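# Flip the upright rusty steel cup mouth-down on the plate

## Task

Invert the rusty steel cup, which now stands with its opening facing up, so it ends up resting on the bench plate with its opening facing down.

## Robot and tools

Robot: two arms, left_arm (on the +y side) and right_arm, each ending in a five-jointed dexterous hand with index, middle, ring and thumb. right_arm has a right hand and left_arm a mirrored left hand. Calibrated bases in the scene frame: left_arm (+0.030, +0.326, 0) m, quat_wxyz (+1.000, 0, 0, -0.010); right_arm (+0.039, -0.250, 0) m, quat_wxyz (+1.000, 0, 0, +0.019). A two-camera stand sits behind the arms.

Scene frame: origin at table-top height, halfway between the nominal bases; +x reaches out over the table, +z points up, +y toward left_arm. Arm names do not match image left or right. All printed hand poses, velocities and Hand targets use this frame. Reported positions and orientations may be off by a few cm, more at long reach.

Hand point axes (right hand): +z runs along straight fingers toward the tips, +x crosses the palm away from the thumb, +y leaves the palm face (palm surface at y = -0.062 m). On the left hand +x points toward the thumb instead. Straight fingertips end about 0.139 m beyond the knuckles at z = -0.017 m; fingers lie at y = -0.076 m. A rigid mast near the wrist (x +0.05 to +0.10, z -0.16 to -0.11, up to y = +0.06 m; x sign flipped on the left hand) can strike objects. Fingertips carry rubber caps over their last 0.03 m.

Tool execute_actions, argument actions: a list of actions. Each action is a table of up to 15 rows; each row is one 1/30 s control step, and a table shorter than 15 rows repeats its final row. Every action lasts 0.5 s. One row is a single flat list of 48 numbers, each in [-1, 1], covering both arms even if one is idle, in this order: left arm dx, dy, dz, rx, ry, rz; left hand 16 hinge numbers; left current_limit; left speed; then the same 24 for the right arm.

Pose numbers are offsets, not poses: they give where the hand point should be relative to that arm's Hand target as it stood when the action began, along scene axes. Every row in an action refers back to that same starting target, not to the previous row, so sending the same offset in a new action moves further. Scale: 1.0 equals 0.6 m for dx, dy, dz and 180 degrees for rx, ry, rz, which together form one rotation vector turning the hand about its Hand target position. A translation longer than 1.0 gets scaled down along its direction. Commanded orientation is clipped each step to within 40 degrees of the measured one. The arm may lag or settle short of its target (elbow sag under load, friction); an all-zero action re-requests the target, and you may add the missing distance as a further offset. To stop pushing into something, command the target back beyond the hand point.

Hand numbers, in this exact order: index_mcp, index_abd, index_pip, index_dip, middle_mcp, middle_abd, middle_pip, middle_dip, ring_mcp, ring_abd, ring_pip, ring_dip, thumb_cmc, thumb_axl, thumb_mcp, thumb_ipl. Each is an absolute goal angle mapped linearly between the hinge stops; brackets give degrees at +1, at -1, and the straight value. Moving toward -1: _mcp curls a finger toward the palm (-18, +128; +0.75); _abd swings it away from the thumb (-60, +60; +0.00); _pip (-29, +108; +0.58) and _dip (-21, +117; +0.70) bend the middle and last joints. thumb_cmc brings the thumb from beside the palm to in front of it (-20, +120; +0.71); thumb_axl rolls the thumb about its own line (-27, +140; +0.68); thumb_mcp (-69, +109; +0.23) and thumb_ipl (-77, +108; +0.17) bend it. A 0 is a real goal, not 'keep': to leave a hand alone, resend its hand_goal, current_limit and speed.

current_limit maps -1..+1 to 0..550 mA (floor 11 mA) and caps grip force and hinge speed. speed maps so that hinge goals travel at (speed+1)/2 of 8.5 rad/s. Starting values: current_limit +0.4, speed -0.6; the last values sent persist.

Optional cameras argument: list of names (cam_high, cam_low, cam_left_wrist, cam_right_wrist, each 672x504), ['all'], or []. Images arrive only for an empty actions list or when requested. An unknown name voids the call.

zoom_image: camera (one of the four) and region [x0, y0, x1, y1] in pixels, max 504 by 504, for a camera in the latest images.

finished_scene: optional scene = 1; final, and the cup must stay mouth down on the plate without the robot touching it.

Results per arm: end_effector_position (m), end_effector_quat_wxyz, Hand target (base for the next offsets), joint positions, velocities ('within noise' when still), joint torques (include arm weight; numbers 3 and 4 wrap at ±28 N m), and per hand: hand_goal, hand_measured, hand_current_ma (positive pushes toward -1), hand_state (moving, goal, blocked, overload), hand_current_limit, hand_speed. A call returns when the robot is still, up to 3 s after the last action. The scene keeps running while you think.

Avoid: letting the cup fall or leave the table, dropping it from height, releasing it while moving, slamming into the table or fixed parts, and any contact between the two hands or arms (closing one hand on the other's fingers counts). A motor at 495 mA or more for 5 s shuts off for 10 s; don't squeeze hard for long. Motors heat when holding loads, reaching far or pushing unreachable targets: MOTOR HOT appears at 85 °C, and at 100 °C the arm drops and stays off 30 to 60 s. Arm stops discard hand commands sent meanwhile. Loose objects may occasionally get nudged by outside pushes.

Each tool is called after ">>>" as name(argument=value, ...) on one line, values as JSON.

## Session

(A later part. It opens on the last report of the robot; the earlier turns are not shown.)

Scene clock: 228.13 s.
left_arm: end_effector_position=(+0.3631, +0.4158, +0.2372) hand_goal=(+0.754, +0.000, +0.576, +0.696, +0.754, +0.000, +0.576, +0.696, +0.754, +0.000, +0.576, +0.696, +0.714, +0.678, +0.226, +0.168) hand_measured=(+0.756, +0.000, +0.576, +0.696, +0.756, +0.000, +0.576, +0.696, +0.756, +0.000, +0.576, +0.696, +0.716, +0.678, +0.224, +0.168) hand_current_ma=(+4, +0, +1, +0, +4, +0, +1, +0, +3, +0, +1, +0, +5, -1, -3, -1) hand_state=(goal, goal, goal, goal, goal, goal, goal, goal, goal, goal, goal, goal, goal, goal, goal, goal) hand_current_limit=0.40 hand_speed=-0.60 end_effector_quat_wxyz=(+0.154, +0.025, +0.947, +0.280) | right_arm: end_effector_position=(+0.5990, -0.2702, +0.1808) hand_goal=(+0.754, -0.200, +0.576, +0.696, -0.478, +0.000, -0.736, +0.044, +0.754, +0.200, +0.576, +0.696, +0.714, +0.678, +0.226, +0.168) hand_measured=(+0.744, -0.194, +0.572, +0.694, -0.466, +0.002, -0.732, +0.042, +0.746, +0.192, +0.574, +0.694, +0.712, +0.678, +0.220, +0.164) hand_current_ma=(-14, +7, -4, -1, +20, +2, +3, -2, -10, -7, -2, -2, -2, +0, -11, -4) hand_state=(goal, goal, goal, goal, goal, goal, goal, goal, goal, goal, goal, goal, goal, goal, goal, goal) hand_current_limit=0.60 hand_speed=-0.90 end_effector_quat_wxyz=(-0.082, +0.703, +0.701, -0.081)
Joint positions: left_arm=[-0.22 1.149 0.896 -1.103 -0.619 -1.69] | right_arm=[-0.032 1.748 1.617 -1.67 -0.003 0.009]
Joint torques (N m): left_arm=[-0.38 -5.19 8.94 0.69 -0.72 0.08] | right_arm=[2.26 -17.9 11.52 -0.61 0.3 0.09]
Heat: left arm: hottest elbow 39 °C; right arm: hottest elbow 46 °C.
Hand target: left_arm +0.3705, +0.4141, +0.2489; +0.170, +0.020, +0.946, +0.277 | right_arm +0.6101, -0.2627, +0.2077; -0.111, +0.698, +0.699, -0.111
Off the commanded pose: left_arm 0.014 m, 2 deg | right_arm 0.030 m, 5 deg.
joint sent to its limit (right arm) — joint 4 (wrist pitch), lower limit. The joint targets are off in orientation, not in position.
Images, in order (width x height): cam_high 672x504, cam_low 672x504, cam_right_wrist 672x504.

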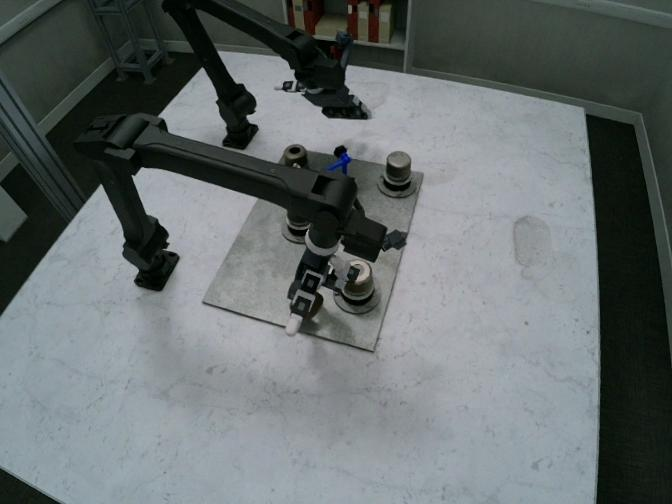

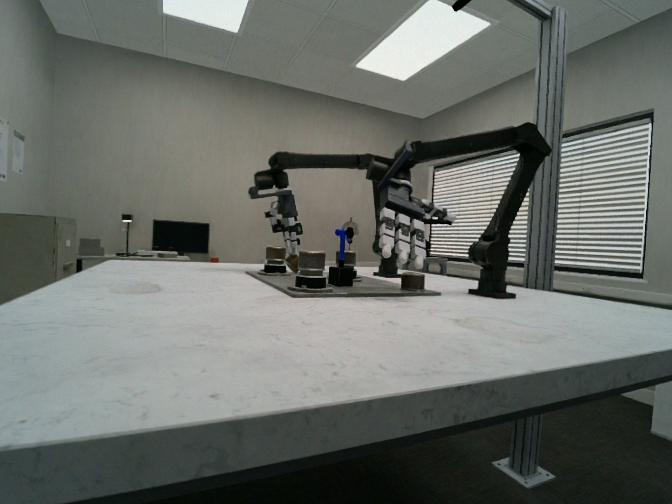

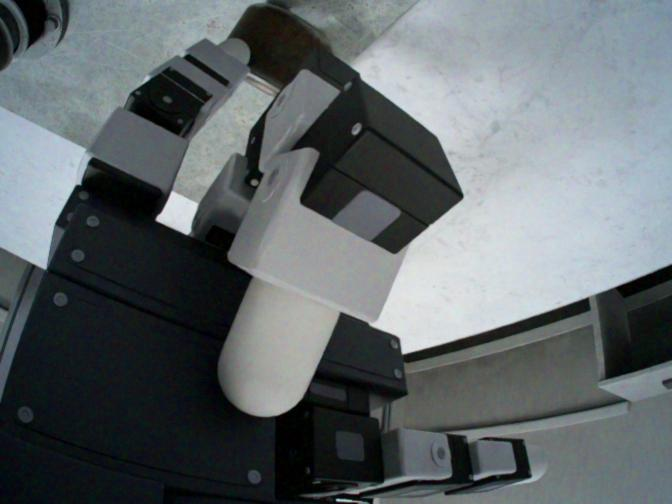

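>>> execute_actions(actions=[])

>>> zoom_image(camera="cam_low", region=[270, 240, 310, 280])

>>> zoom_image(camera="cam_high", region=[270, 260, 350, 350])

>>> zoom_image(camera="cam_right_wrist", region=[140, 0, 380, 160])

Scene clock: 229.50 s.
left_arm: end_effector_position=(+0.3631, +0.4158, +0.2372) hand_goal=(+0.754, +0.000, +0.576, +0.696, +0.754, +0.000, +0.576, +0.696, +0.754, +0.000, +0.576, +0.696, +0.714, +0.678, +0.226, +0.168) hand_measured=(+0.756, +0.000, +0.576, +0.696, +0.756, +0.000, +0.576, +0.696, +0.756, +0.000, +0.576, +0.696, +0.716, +0.678, +0.224, +0.168) hand_current_ma=(+4, +0, +1, +0, +4, +0, +1, +0, +3, +0, +1, +0, +5, -1, -3, -1) hand_state=(goal, goal, goal, goal, goal, goal, goal, goal, goal, goal, goal, goal, goal, goal, goal, goal) hand_current_limit=0.40 hand_speed=-0.60 end_effector_quat_wxyz=(+0.154, +0.025, +0.947, +0.280) | right_arm: end_effector_position=(+0.5990, -0.2702, +0.1808) hand_goal=(+0.754, -0.200, +0.576, +0.696, -0.478, +0.000, -0.736, +0.044, +0.754, +0.200, +0.576, +0.696, +0.714, +0.678, +0.226, +0.168) hand_measured=(+0.744, -0.194, +0.572, +0.694, -0.466, +0.002, -0.732, +0.042, +0.746, +0.192, +0.574, +0.694, +0.712, +0.678, +0.220, +0.164) hand_current_ma=(-14, +7, -4, -1, +20, +2, +3, -2, -10, -7, -2, -2, -2, +0, -11, -4) hand_state=(goal, goal, goal, goal, goal, goal, goal, goal, goal, goal, goal, goal, goal, goal, goal, goal) hand_current_limit=0.60 hand_speed=-0.90 end_effector_quat_wxyz=(-0.082, +0.703, +0.701, -0.081)
Joint positions: left_arm=[-0.22 1.149 0.896 -1.103 -0.619 -1.69] | right_arm=[-0.032 1.748 1.617 -1.67 -0.003 0.009]
Joint velocities: within noise
Joint torques (N m): left_arm=[-0.32 -5.25 8.95 0.69 -0.72 0.08] | right_arm=[1.9 -18.02 11.54 -0.7 0.31 0.07]
Heat: left arm: hottest elbow 39 °C; right arm: hottest elbow 46 °C.
Hand target: left_arm +0.3705, +0.4141, +0.2489; +0.170, +0.020, +0.946, +0.277 | right_arm +0.6101, -0.2627, +0.2077; -0.111, +0.698, +0.699, -0.111
Off the commanded pose: left_arm 0.014 m, 2 deg | right_arm 0.030 m, 5 deg.

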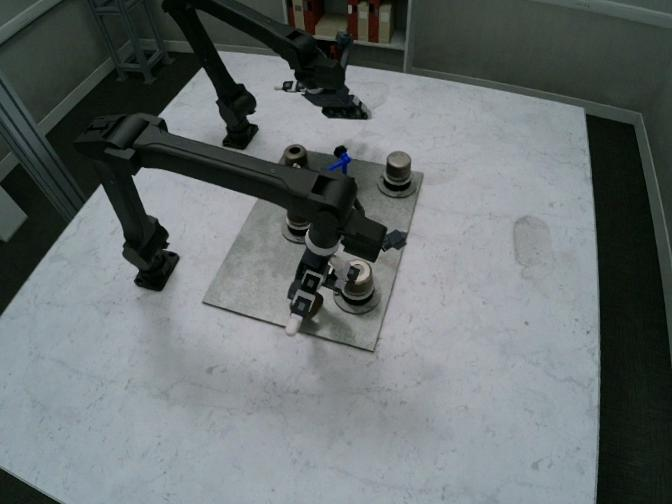

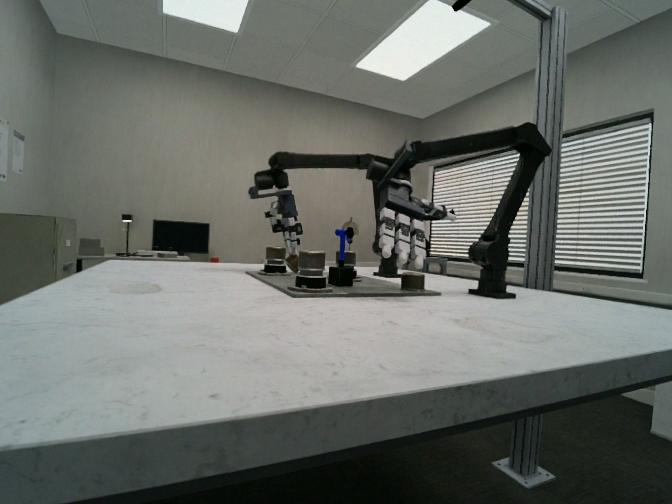

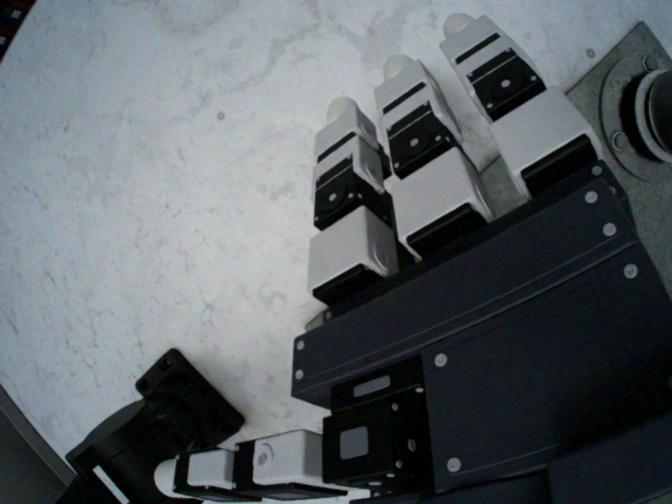

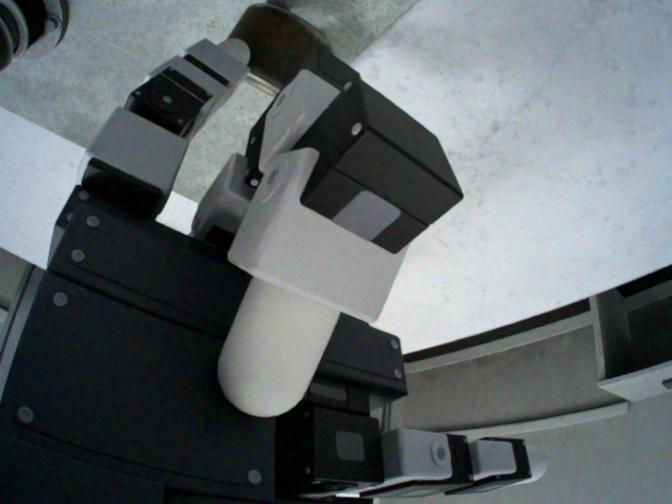

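Scaled by 12.600 from the camera's 672x504 image, which has a finer 960x720 frame.

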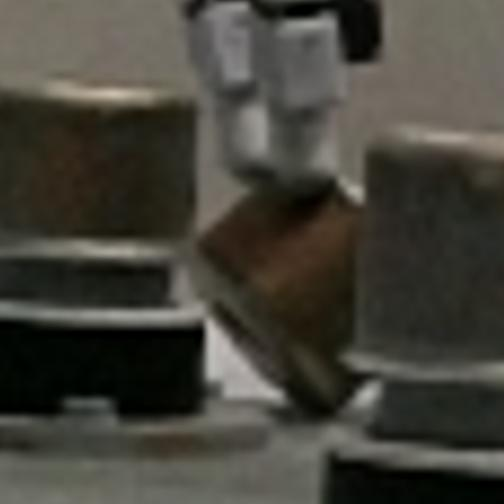

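Scaled by 5.600 from the camera's 672x504 image, which has a finer 960x720 frame.

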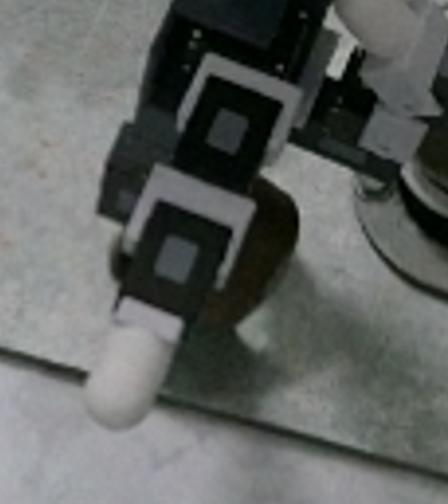

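Scaled by 2.100 from the camera's 672x504 image, which has a finer 960x720 frame.

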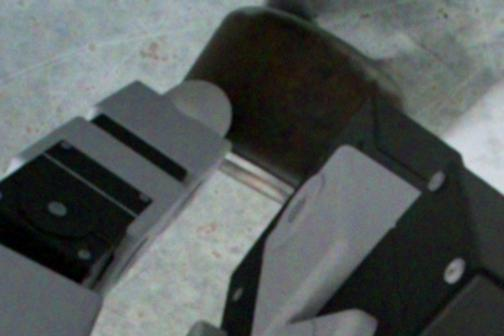

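>>> execute_actions(actions=[[[0,0,0,0,0,0,0.754,0,0.576,0.696,0.754,0,0.576,0.696,0.754,0,0.576,0.696,0.714,0.678,0.226,0.168,0.4,-0.6,-0.015,0,0,0,0,0,0.754,-0.2,0.576,0.696,-0.479,0,-0.737,0.0435,0.754,0.2,0.576,0.696,0.714,0.678,0.226,0.168,0.4,-0.9]],[[0,0,0,0,0,0,0.754,0,0.576,0.696,0.754,0,0.576,0.696,0.754,0,0.576,0.696,0.714,0.678,0.226,0.168,0.4,-0.6,-0.015,0,0,0,0,0,0.754,-0.2,0.576,0.696,-0.479,0,-0.737,0.0435,0.754,0.2,0.576,0.696,0.714,0.678,0.226,0.168,0.4,-0.9]]], cameras=["cam_high","cam_right_wrist","cam_low"])

>>> zoom_image(camera="cam_low", region=[270, 240, 310, 280])

>>> zoom_image(camera="cam_high", region=[270, 260, 350, 350])

Scene clock: 236.27 s.
left_arm: end_effector_position=(+0.3631, +0.4158, +0.2372) hand_goal=(+0.754, +0.000, +0.576, +0.696, +0.754, +0.000, +0.576, +0.696, +0.754, +0.000, +0.576, +0.696, +0.714, +0.678, +0.226, +0.168) hand_measured=(+0.756, +0.000, +0.576, +0.696, +0.756, +0.000, +0.576, +0.696, +0.756, +0.000, +0.576, +0.696, +0.716, +0.678, +0.224, +0.168) hand_current_ma=(+4, +0, +1, +0, +4, +0, +1, +0, +3, +0, +1, +0, +5, -1, -3, -1) hand_state=(goal, goal, goal, goal, goal, goal, goal, goal, goal, goal, goal, goal, goal, goal, goal, goal) hand_current_limit=0.40 hand_speed=-0.60 end_effector_quat_wxyz=(+0.154, +0.025, +0.947, +0.280) | right_arm: end_effector_position=(+0.5960, -0.2701, +0.1972) hand_goal=(+0.754, -0.200, +0.576, +0.696, -0.478, +0.000, -0.736, +0.044, +0.754, +0.200, +0.576, +0.696, +0.714, +0.678, +0.226, +0.168) hand_measured=(+0.746, -0.196, +0.572, +0.694, -0.466, +0.002, -0.732, +0.042, +0.746, +0.196, +0.574, +0.694, +0.712, +0.678, +0.220, +0.164) hand_current_ma=(-12, +4, -4, -1, +20, +2, +3, -2, -10, -4, -2, -2, -2, +0, -11, -4) hand_state=(goal, goal, goal, goal, goal, goal, goal, goal, goal, goal, goal, goal, goal, goal, goal, goal) hand_current_limit=0.40 hand_speed=-0.90 end_effector_quat_wxyz=(-0.071, +0.705, +0.702, -0.071)
Joint positions: left_arm=[-0.22 1.149 0.896 -1.103 -0.619 -1.69] | right_arm=[-0.031 1.715 1.613 -1.67 -0.003 0.01]
Joint torques (N m): left_arm=[-0.38 -5.25 8.95 0.68 -0.72 0.07] | right_arm=[1.67 -17.9 8.13 -0.5 0.29 0.07]
Heat: left arm: hottest elbow 39 °C; right arm: hottest elbow 46 °C.
Hand target: left_arm +0.3705, +0.4141, +0.2489; +0.170, +0.020, +0.946, +0.277 | right_arm +0.5921, -0.2627, +0.2078; -0.111, +0.698, +0.698, -0.111
Off the commanded pose: left_arm 0.014 m, 2 deg | right_arm 0.013 m, 7 deg.
joint sent to its limit (right arm) — joint 4 (wrist pitch), lower limit. The joint targets are off in orientation, not in position.
Images, in order (width x height): cam_high 672x504, cam_low 672x504, cam_right_wrist 672x504.

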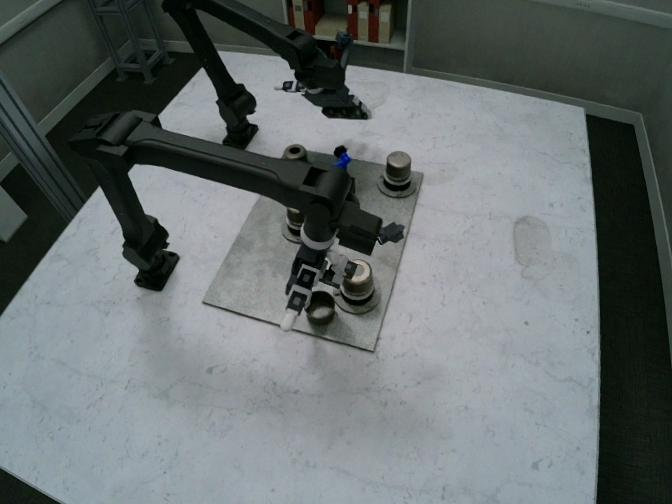

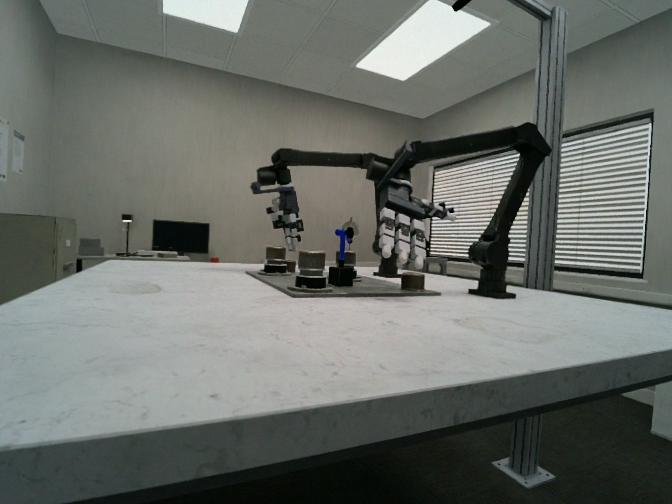

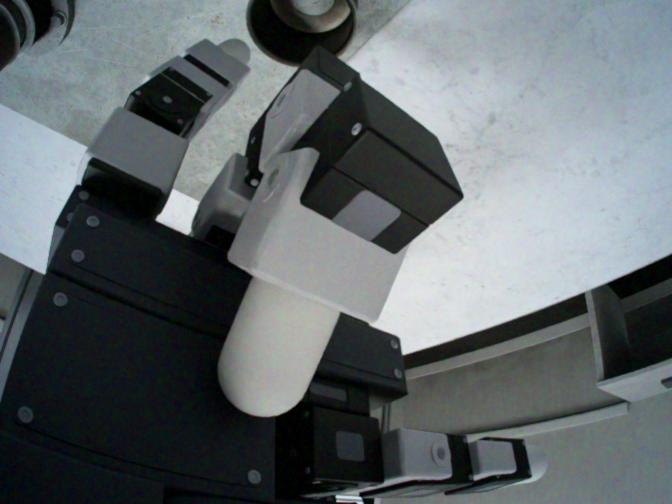

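Scaled by 12.600 from the camera's 672x504 image, which has a finer 960x720 frame.

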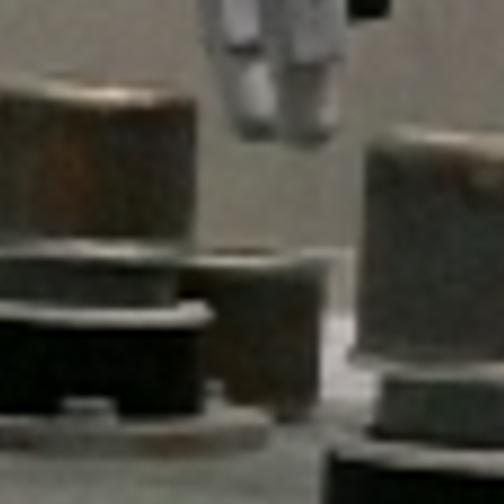

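Scaled by 5.600 from the camera's 672x504 image, which has a finer 960x720 frame.

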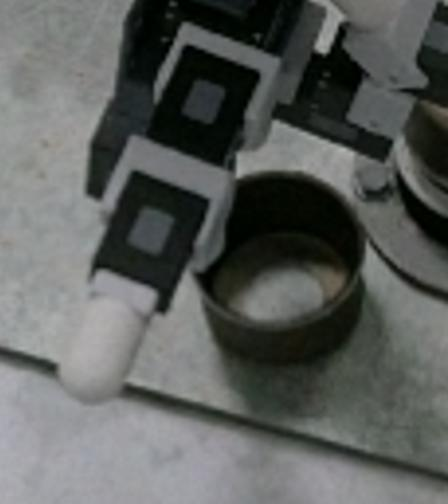

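>>> execute_actions(actions=[[[0,0,0,0,0,0,0.754,0,0.576,0.696,0.754,0,0.576,0.696,0.754,0,0.576,0.696,0.714,0.678,0.226,0.168,0.4,-0.6,0.0,0,0.012,0,-0.022,0,0.754,0.14,0.576,0.696,-0.479,0,-0.737,0.0435,0.754,-0.14,0.576,0.696,0.714,0.678,0.226,0.168,0.4,-0.8]],[[0,0,0,0,0,0,0.754,0,0.576,0.696,0.754,0,0.576,0.696,0.754,0,0.576,0.696,0.714,0.678,0.226,0.168,0.4,-0.6,0.03,0.005,0,0,-0.0224,0,0.754,0.14,0.576,0.696,-0.479,0,-0.737,0.0435,0.754,-0.14,0.576,0.696,0.714,0.678,0.226,0.168,0.4,-0.8]],[[0,0,0,0,0,0,0.754,0,0.576,0.696,0.754,0,0.576,0.696,0.754,0,0.576,0.696,0.714,0.678,0.226,0.168,0.4,-0.6,0.025,0.005,0,0,0,0,0.754,0.14,0.576,0.696,-0.479,0,-0.737,0.0435,0.754,-0.14,0.576,0.696,0.714,0.678,0.226,0.168,0.4,-0.8]]], cameras=["cam_high","cam_right_wrist","cam_low"])

>>> zoom_image(camera="cam_low", region=[265, 230, 315, 280])

>>> zoom_image(camera="cam_high", region=[280, 260, 360, 350])

>>> zoom_image(camera="cam_right_wrist", region=[140, 0, 380, 160])

Scene clock: 248.73 s.
left_arm: end_effector_position=(+0.3631, +0.4158, +0.2372) hand_goal=(+0.754, +0.000, +0.576, +0.696, +0.754, +0.000, +0.576, +0.696, +0.754, +0.000, +0.576, +0.696, +0.714, +0.678, +0.226, +0.168) hand_measured=(+0.756, +0.000, +0.576, +0.696, +0.756, +0.000, +0.576, +0.696, +0.756, +0.000, +0.576, +0.696, +0.716, +0.678, +0.224, +0.168) hand_current_ma=(+4, +0, +1, +0, +4, +0, +1, +0, +3, +0, +1, +0, +5, -1, -3, -1) hand_state=(goal, goal, goal, goal, goal, goal, goal, goal, goal, goal, goal, goal, goal, goal, goal, goal) hand_current_limit=0.40 hand_speed=-0.60 end_effector_quat_wxyz=(+0.154, +0.025, +0.947, +0.280) | right_arm: end_effector_position=(+0.6121, -0.2646, +0.1971) hand_goal=(+0.754, +0.140, +0.576, +0.696, -0.478, +0.000, -0.736, +0.044, +0.754, -0.140, +0.576, +0.696, +0.714, +0.678, +0.226, +0.168) hand_measured=(+0.748, +0.136, +0.572, +0.694, -0.466, +0.002, -0.732, +0.042, +0.748, -0.136, +0.574, +0.694, +0.712, +0.678, +0.220, +0.164) hand_current_ma=(-7, -3, -3, -1, +20, +2, +3, -2, -6, +3, -2, -2, -2, +0, -11, -4) hand_state=(goal, goal, goal, goal, goal, goal, goal, goal, goal, goal, goal, goal, goal, goal, goal, goal) hand_current_limit=0.40 hand_speed=-0.80 end_effector_quat_wxyz=(-0.069, +0.705, +0.703, -0.069)
Joint positions: left_arm=[-0.22 1.149 0.896 -1.103 -0.619 -1.69] | right_arm=[-0.021 1.754 1.664 -1.676 -0.004 0.02]
Joint torques (N m): left_arm=[-0.38 -5.25 8.95 0.69 -0.72 0.08] | right_arm=[2.2 -16.62 11.64 -0.24 0.12 0.04]
Heat: left arm: hottest elbow 39 °C; right arm: hottest elbow 44 °C.
Hand target: left_arm +0.3705, +0.4141, +0.2489; +0.170, +0.020, +0.946, +0.277 | right_arm +0.6252, -0.2567, +0.2149; -0.062, +0.704, +0.705, -0.062
Off the commanded pose: left_arm 0.014 m, 2 deg | right_arm 0.023 m, 1 deg.
joint sent to its limit (right arm) — joint 4 (wrist pitch), lower limit. The joint targets still meet the commanded pose.
Images, in order (width x height): cam_high 672x504, cam_low 672x504, cam_right_wrist 672x504.

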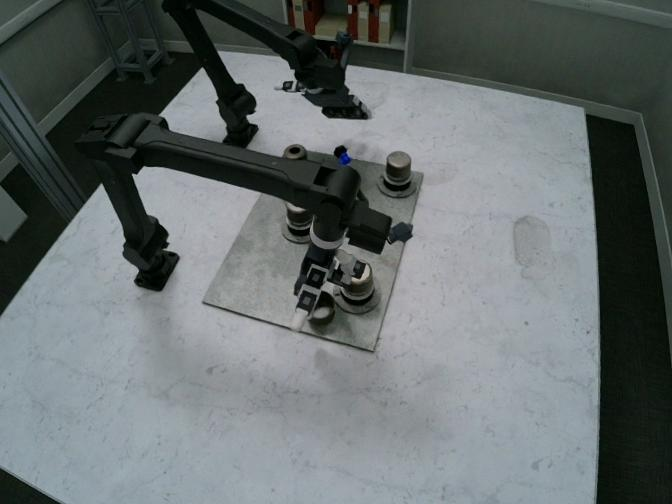

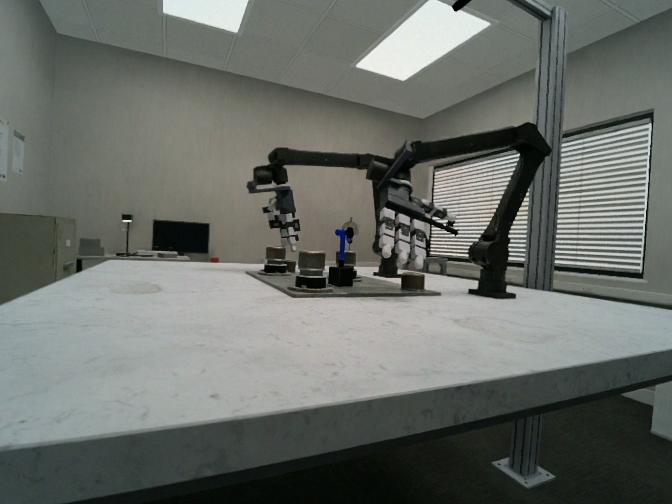

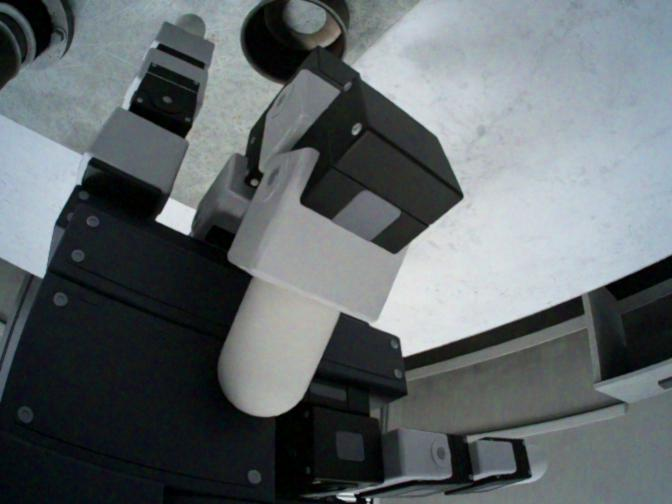

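Scaled by 10.080 from the camera's 672x504 image, which has a finer 960x720 frame.

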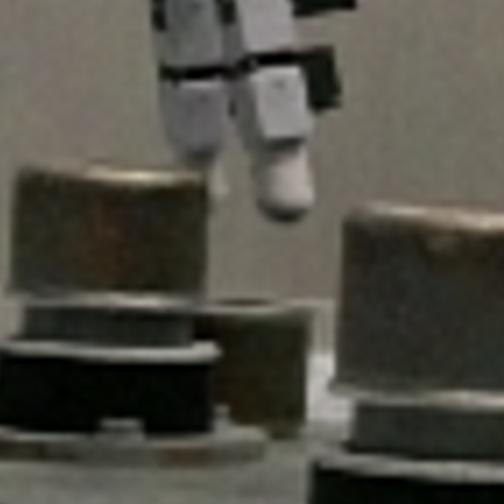

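Scaled by 5.600 from the camera's 672x504 image, which has a finer 960x720 frame.

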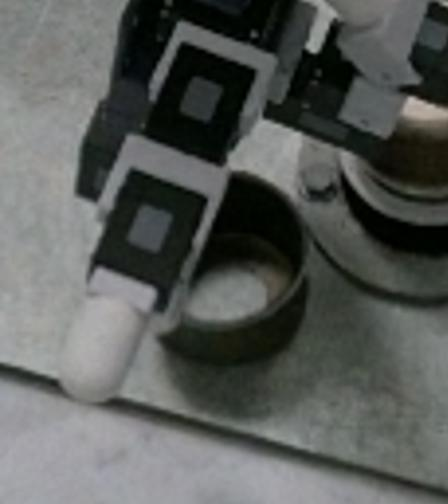

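Scaled by 2.100 from the camera's 672x504 image, which has a finer 960x720 frame.

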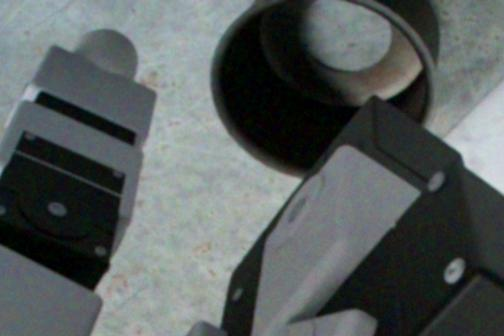

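>>> execute_actions(actions=[[[0,0,0,0,0,0,0.754,0,0.576,0.696,0.754,0,0.576,0.696,0.754,0,0.576,0.696,0.714,0.678,0.226,0.168,0.4,-0.6,0.022,0,-0.03,0,0,0,0.754,0.14,0.576,0.696,-0.479,0,-0.737,0.0435,0.754,-0.14,0.576,0.696,0.714,0.678,0.226,0.168,0.4,-0.8]],[[0,0,0,0,0,0,0.754,0,0.576,0.696,0.754,0,0.576,0.696,0.754,0,0.576,0.696,0.714,0.678,0.226,0.168,0.4,-0.6,0.0,0,-0.04,0,0,0,0.754,0.14,0.576,0.696,-0.479,0,-0.737,0.0435,0.754,-0.14,0.576,0.696,0.714,0.678,0.226,0.168,0.4,-0.8]]], cameras=["cam_high","cam_right_wrist","cam_low"])

>>> zoom_image(camera="cam_low", region=[265, 230, 315, 280])

>>> zoom_image(camera="cam_right_wrist", region=[140, 0, 380, 160])

Scene clock: 267.87 s.
left_arm: end_effector_position=(+0.3631, +0.4158, +0.2372) hand_goal=(+0.754, +0.000, +0.576, +0.696, +0.754, +0.000, +0.576, +0.696, +0.754, +0.000, +0.576, +0.696, +0.714, +0.678, +0.226, +0.168) hand_measured=(+0.756, +0.000, +0.576, +0.696, +0.756, +0.000, +0.576, +0.696, +0.756, +0.000, +0.576, +0.696, +0.716, +0.678, +0.224, +0.168) hand_current_ma=(+4, +0, +1, +0, +4, +0, +1, +0, +3, +0, +1, +0, +5, -1, -3, -1) hand_state=(goal, goal, goal, goal, goal, goal, goal, goal, goal, goal, goal, goal, goal, goal, goal, goal) hand_current_limit=0.40 hand_speed=-0.60 end_effector_quat_wxyz=(+0.154, +0.025, +0.947, +0.280) | right_arm: end_effector_position=(+0.6340, -0.2641, +0.1743) hand_goal=(+0.754, +0.140, +0.576, +0.696, -0.478, +0.000, -0.736, +0.044, +0.754, -0.140, +0.576, +0.696, +0.714, +0.678, +0.226, +0.168) hand_measured=(+0.750, +0.136, +0.574, +0.694, -0.466, +0.002, -0.732, +0.042, +0.752, -0.136, +0.574, +0.694, +0.712, +0.678, +0.220, +0.164) hand_current_ma=(-5, -3, -2, -1, +20, +2, +3, -2, -2, +3, -1, -2, -2, +0, -11, -4) hand_state=(goal, goal, goal, goal, goal, goal, goal, goal, goal, goal, goal, goal, goal, goal, goal, goal) hand_current_limit=0.40 hand_speed=-0.80 end_effector_quat_wxyz=(-0.066, +0.705, +0.703, -0.066)
Joint positions: left_arm=[-0.22 1.149 0.896 -1.103 -0.619 -1.69] | right_arm=[-0.021 1.814 1.687 -1.63 -0.004 0.021]
Joint torques (N m): left_arm=[-0.32 -5.25 8.92 0.69 -0.73 0.08] | right_arm=[1.79 -18.14 8.14 0.57 0.11 0.06]
Heat: left arm: hottest elbow 39 °C; right arm: hottest elbow 44 °C.
Hand target: left_arm +0.3705, +0.4141, +0.2489; +0.170, +0.020, +0.946, +0.277 | right_arm +0.6383, -0.2567, +0.1729; -0.062, +0.704, +0.705, -0.062
Off the commanded pose: left_arm 0.014 m, 2 deg | right_arm 0.009 m, 1 deg.
Images, in order (width x height): cam_high 672x504, cam_low 672x504, cam_right_wrist 672x504.

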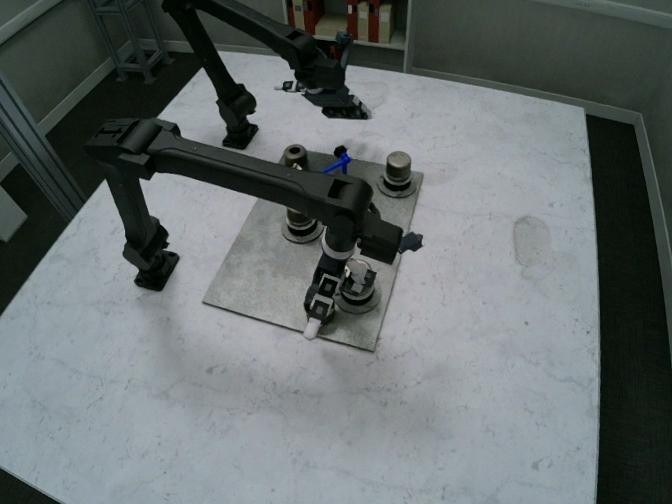

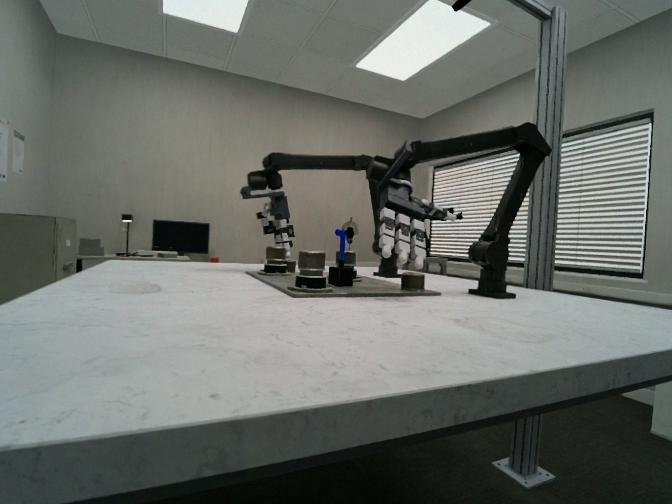

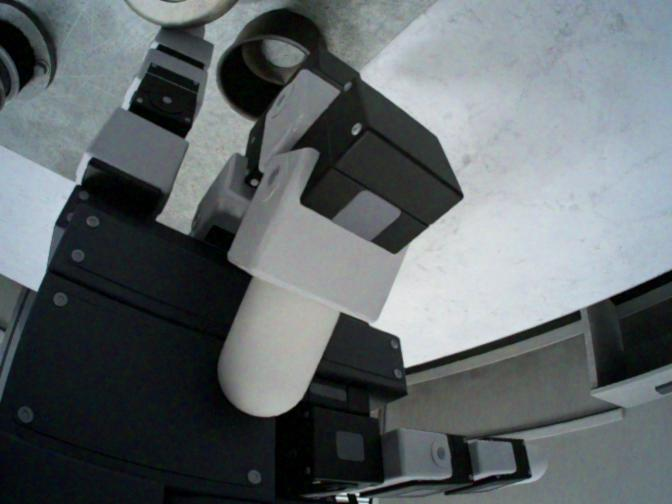

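Scaled by 10.080 from the camera's 672x504 image, which has a finer 960x720 frame.

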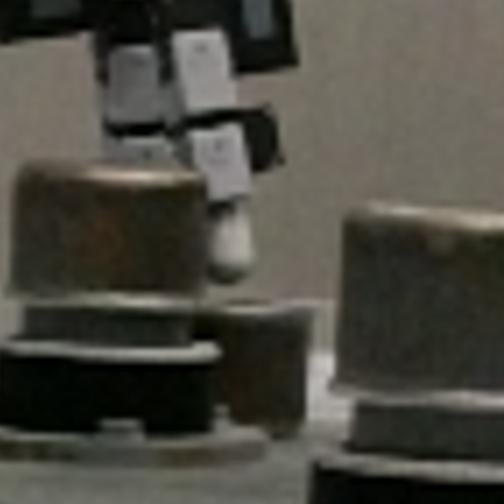

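Scaled by 2.100 from the camera's 672x504 image, which has a finer 960x720 frame.

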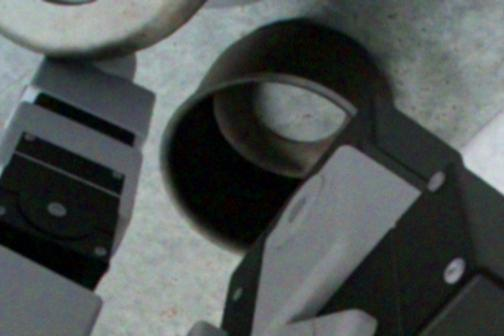

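>>> execute_actions(actions=[[[0,0,0,0,0,0,0.754,0,0.576,0.696,0.754,0,0.576,0.696,0.754,0,0.576,0.696,0.714,0.678,0.226,0.168,0.4,-0.6,-0.012,0,-0.015,0,0,0,0.754,0.14,0.576,0.696,-0.479,0,-0.737,0.0435,0.754,-0.14,0.576,0.696,0.714,0.678,0.226,0.168,0.4,-0.8]],[[0,0,0,0,0,0,0.754,0,0.576,0.696,0.754,0,0.576,0.696,0.754,0,0.576,0.696,0.714,0.678,0.226,0.168,0.4,-0.6,0.0,0,-0.02,0,0,0,0.754,0.14,0.576,0.696,-0.479,0,-0.737,0.0435,0.754,-0.14,0.576,0.696,0.714,0.678,0.226,0.168,0.4,-0.8]],[[0,0,0,0,0,0,0.754,0,0.576,0.696,0.754,0,0.576,0.696,0.754,0,0.576,0.696,0.714,0.678,0.226,0.168,0.4,-0.6,0.0,0,-0.02,0,0,0,0.754,0.14,0.576,0.696,-0.479,0,-0.737,0.0435,0.754,-0.14,0.576,0.696,0.714,0.678,0.226,0.168,0.4,-0.8]]], cameras=["cam_high","cam_right_wrist","cam_low"])

>>> zoom_image(camera="cam_low", region=[265, 230, 315, 280])

>>> zoom_image(camera="cam_right_wrist", region=[140, 0, 380, 160])

>>> zoom_image(camera="cam_high", region=[280, 260, 360, 350])

Scene clock: 273.30 s.
left_arm: end_effector_position=(+0.3631, +0.4158, +0.2372) hand_goal=(+0.754, +0.000, +0.576, +0.696, +0.754, +0.000, +0.576, +0.696, +0.754, +0.000, +0.576, +0.696, +0.714, +0.678, +0.226, +0.168) hand_measured=(+0.756, +0.000, +0.576, +0.696, +0.756, +0.000, +0.576, +0.696, +0.756, +0.000, +0.576, +0.696, +0.716, +0.678, +0.224, +0.168) hand_current_ma=(+4, +0, +1, +0, +4, +0, +1, +0, +3, +0, +1, +0, +5, -1, -3, -1) hand_state=(goal, goal, goal, goal, goal, goal, goal, goal, goal, goal, goal, goal, goal, goal, goal, goal) hand_current_limit=0.40 hand_speed=-0.60 end_effector_quat_wxyz=(+0.154, +0.025, +0.947, +0.280) | right_arm: end_effector_position=(+0.6263, -0.2642, +0.1397) hand_goal=(+0.754, +0.140, +0.576, +0.696, -0.478, +0.000, -0.736, +0.044, +0.754, -0.140, +0.576, +0.696, +0.714, +0.678, +0.226, +0.168) hand_measured=(+0.750, +0.136, +0.574, +0.694, -0.466, +0.002, -0.732, +0.042, +0.752, -0.136, +0.576, +0.694, +0.712, +0.678, +0.220, +0.164) hand_current_ma=(-5, -3, -2, -1, +20, +2, +3, -2, -1, +3, +0, -1, -2, +0, -11, -4) hand_state=(goal, goal, goal, goal, goal, goal, goal, goal, goal, goal, goal, goal, goal, goal, goal, goal) hand_current_limit=0.40 hand_speed=-0.80 end_effector_quat_wxyz=(-0.067, +0.705, +0.703, -0.067)
Joint positions: left_arm=[-0.22 1.149 0.896 -1.103 -0.619 -1.69] | right_arm=[-0.021 1.811 1.591 -1.54 -0.004 0.021]
Joint torques (N m): left_arm=[-0.38 -5.19 8.95 0.69 -0.73 0.07] | right_arm=[1.67 -17.9 8.14 0.49 0.11 0.03]
Heat: left arm: hottest elbow 39 °C; right arm: hottest elbow 44 °C.
Hand target: left_arm +0.3705, +0.4141, +0.2489; +0.170, +0.020, +0.946, +0.277 | right_arm +0.6311, -0.2567, +0.1397; -0.062, +0.704, +0.705, -0.062
Off the commanded pose: left_arm 0.014 m, 2 deg | right_arm 0.009 m, 1 deg.
Images, in order (width x height): cam_high 672x504, cam_low 672x504, cam_right_wrist 672x504.

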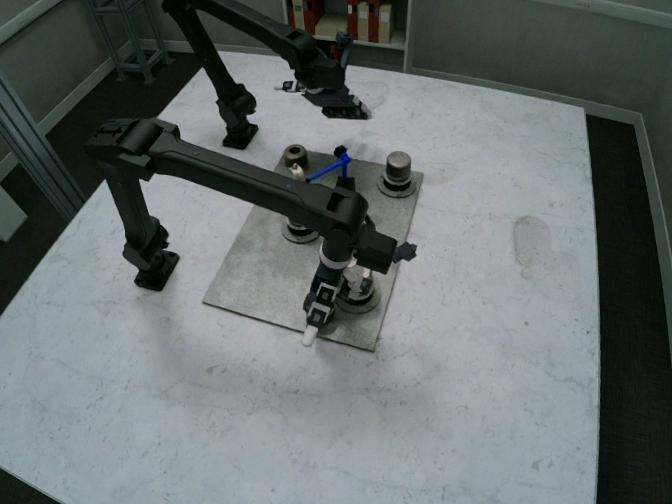

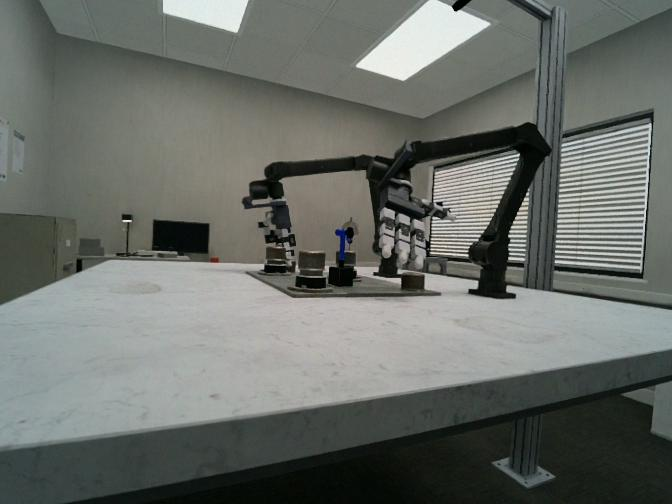

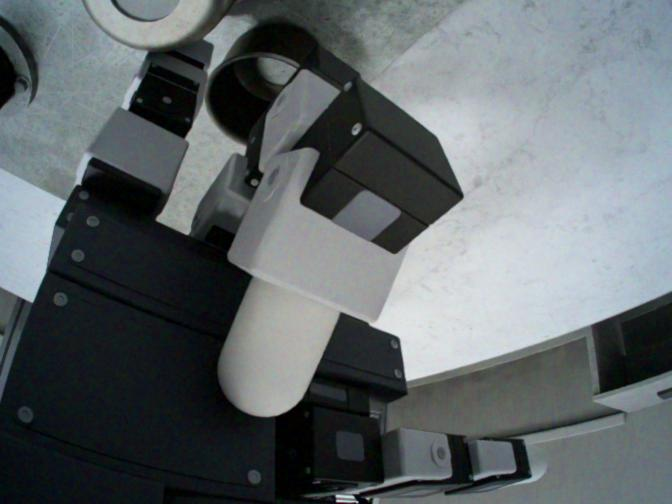

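Scaled by 10.080 from the camera's 672x504 image, which has a finer 960x720 frame.

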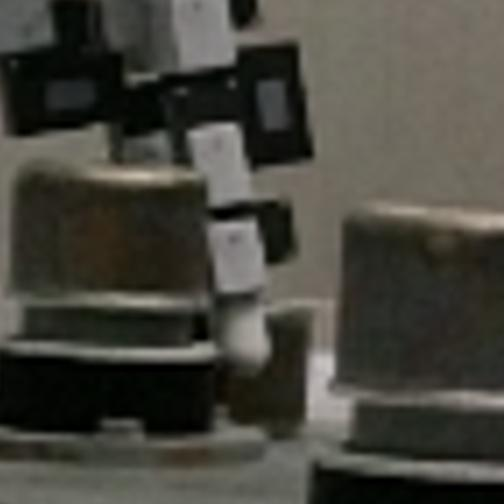

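Scaled by 2.100 from the camera's 672x504 image, which has a finer 960x720 frame.

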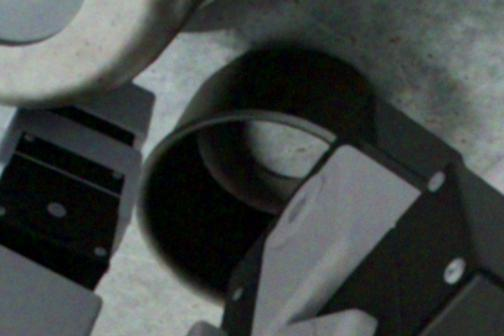

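Scaled by 5.600 from the camera's 672x504 image, which has a finer 960x720 frame.

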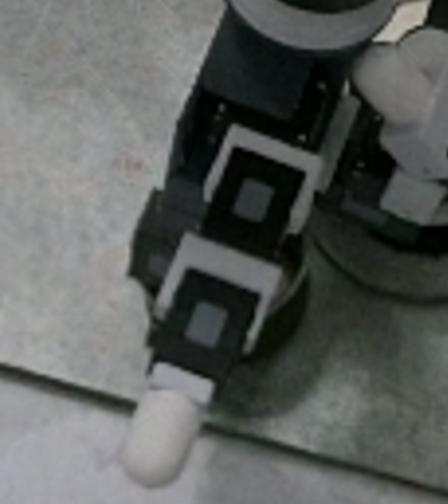

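>>> execute_actions(actions=[[[0,0,0,0,0,0,0.754,0,0.576,0.696,0.754,0,0.576,0.696,0.754,0,0.576,0.696,0.714,0.678,0.226,0.168,0.4,-0.6,0.0,0,-0.017,0,0,0,0.754,0.14,0.576,0.696,-0.479,0,-0.737,0.0435,0.754,-0.14,0.576,0.696,0.714,0.678,0.226,0.168,0.4,-0.8]],[[0,0,0,0,0,0,0.754,0,0.576,0.696,0.754,0,0.576,0.696,0.754,0,0.576,0.696,0.714,0.678,0.226,0.168,0.4,-0.6,0.0,0,-0.017,0,0,0,0.754,0.14,0.576,0.696,-0.479,0,-0.737,0.0435,0.754,-0.14,0.576,0.696,0.714,0.678,0.226,0.168,0.4,-0.8]]], cameras=["cam_high","cam_right_wrist","cam_low"])

>>> zoom_image(camera="cam_low", region=[265, 230, 315, 280])

>>> zoom_image(camera="cam_right_wrist", region=[140, 0, 380, 160])

Scene clock: 277.33 s.
left_arm: end_effector_position=(+0.3631, +0.4158, +0.2372) hand_goal=(+0.754, +0.000, +0.576, +0.696, +0.754, +0.000, +0.576, +0.696, +0.754, +0.000, +0.576, +0.696, +0.714, +0.678, +0.226, +0.168) hand_measured=(+0.756, +0.000, +0.576, +0.696, +0.756, +0.000, +0.576, +0.696, +0.756, +0.000, +0.576, +0.696, +0.716, +0.678, +0.224, +0.168) hand_current_ma=(+4, +0, +1, +0, +4, +0, +1, +0, +3, +0, +1, +0, +5, -1, -3, -1) hand_state=(goal, goal, goal, goal, goal, goal, goal, goal, goal, goal, goal, goal, goal, goal, goal, goal) hand_current_limit=0.40 hand_speed=-0.60 end_effector_quat_wxyz=(+0.154, +0.025, +0.947, +0.280) | right_arm: end_effector_position=(+0.6289, -0.2646, +0.1296) hand_goal=(+0.754, +0.140, +0.576, +0.696, -0.478, +0.000, -0.736, +0.044, +0.754, -0.140, +0.576, +0.696, +0.714, +0.678, +0.226, +0.168) hand_measured=(+0.750, +0.148, +0.574, +0.696, -0.466, +0.002, -0.732, +0.042, +0.754, -0.138, +0.574, +0.694, +0.712, +0.678, +0.220, +0.164) hand_current_ma=(-3, +8, -1, +0, +20, +2, +3, -2, +0, +2, -1, -2, -2, +0, -11, -4) hand_state=(goal, goal, goal, goal, goal, goal, goal, goal, goal, goal, goal, goal, goal, goal, goal, goal) hand_current_limit=0.40 hand_speed=-0.80 end_effector_quat_wxyz=(-0.060, +0.706, +0.703, -0.061)
Joint positions: left_arm=[-0.22 1.149 0.896 -1.103 -0.619 -1.69] | right_arm=[-0.021 1.813 1.565 -1.495 -0.002 0.021]
Joint torques (N m): left_arm=[-0.38 -5.19 8.92 0.68 -0.73 0.08] | right_arm=[1.67 -16.91 7.39 0.66 0.03 0.05]
Heat: left arm: hottest elbow 39 °C; right arm: hottest elbow 44 °C.
Hand target: left_arm +0.3705, +0.4141, +0.2489; +0.170, +0.020, +0.946, +0.277 | right_arm +0.6311, -0.2567, +0.1195; -0.062, +0.704, +0.705, -0.062
Off the commanded pose: left_arm 0.014 m, 2 deg | right_arm 0.013 m, 0 deg.
Images, in order (width x height): cam_high 672x504, cam_low 672x504, cam_right_wrist 672x504.

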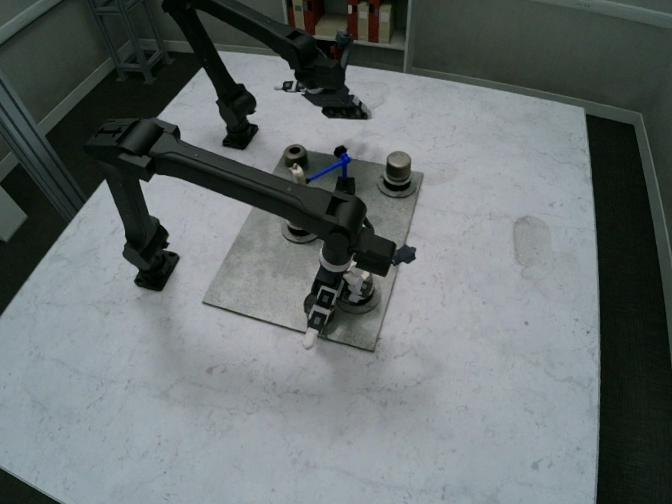

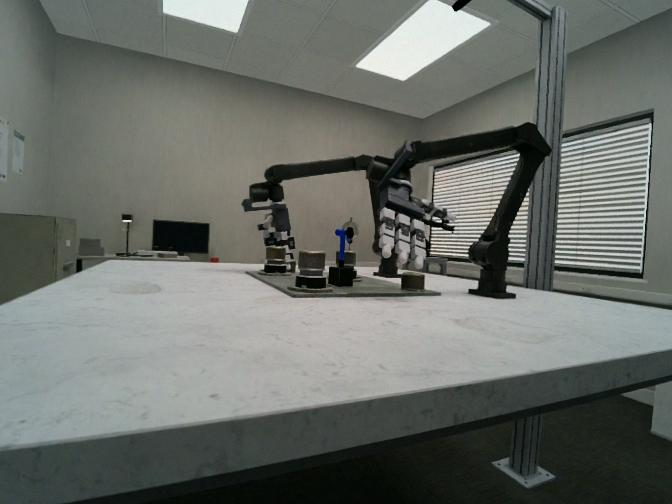

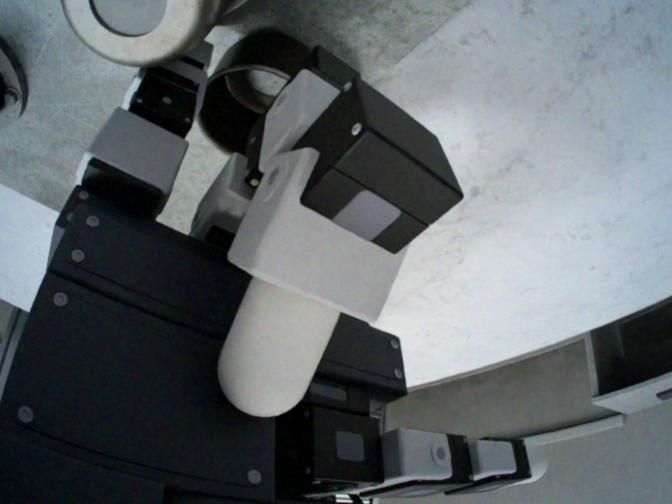

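Scaled by 10.080 from the camera's 672x504 image, which has a finer 960x720 frame.

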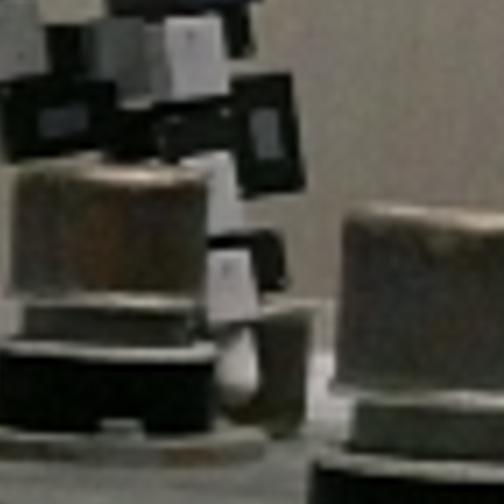

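Scaled by 2.100 from the camera's 672x504 image, which has a finer 960x720 frame.

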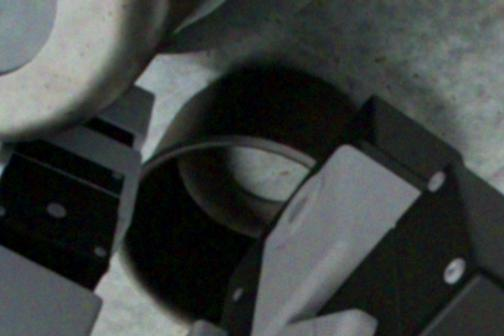

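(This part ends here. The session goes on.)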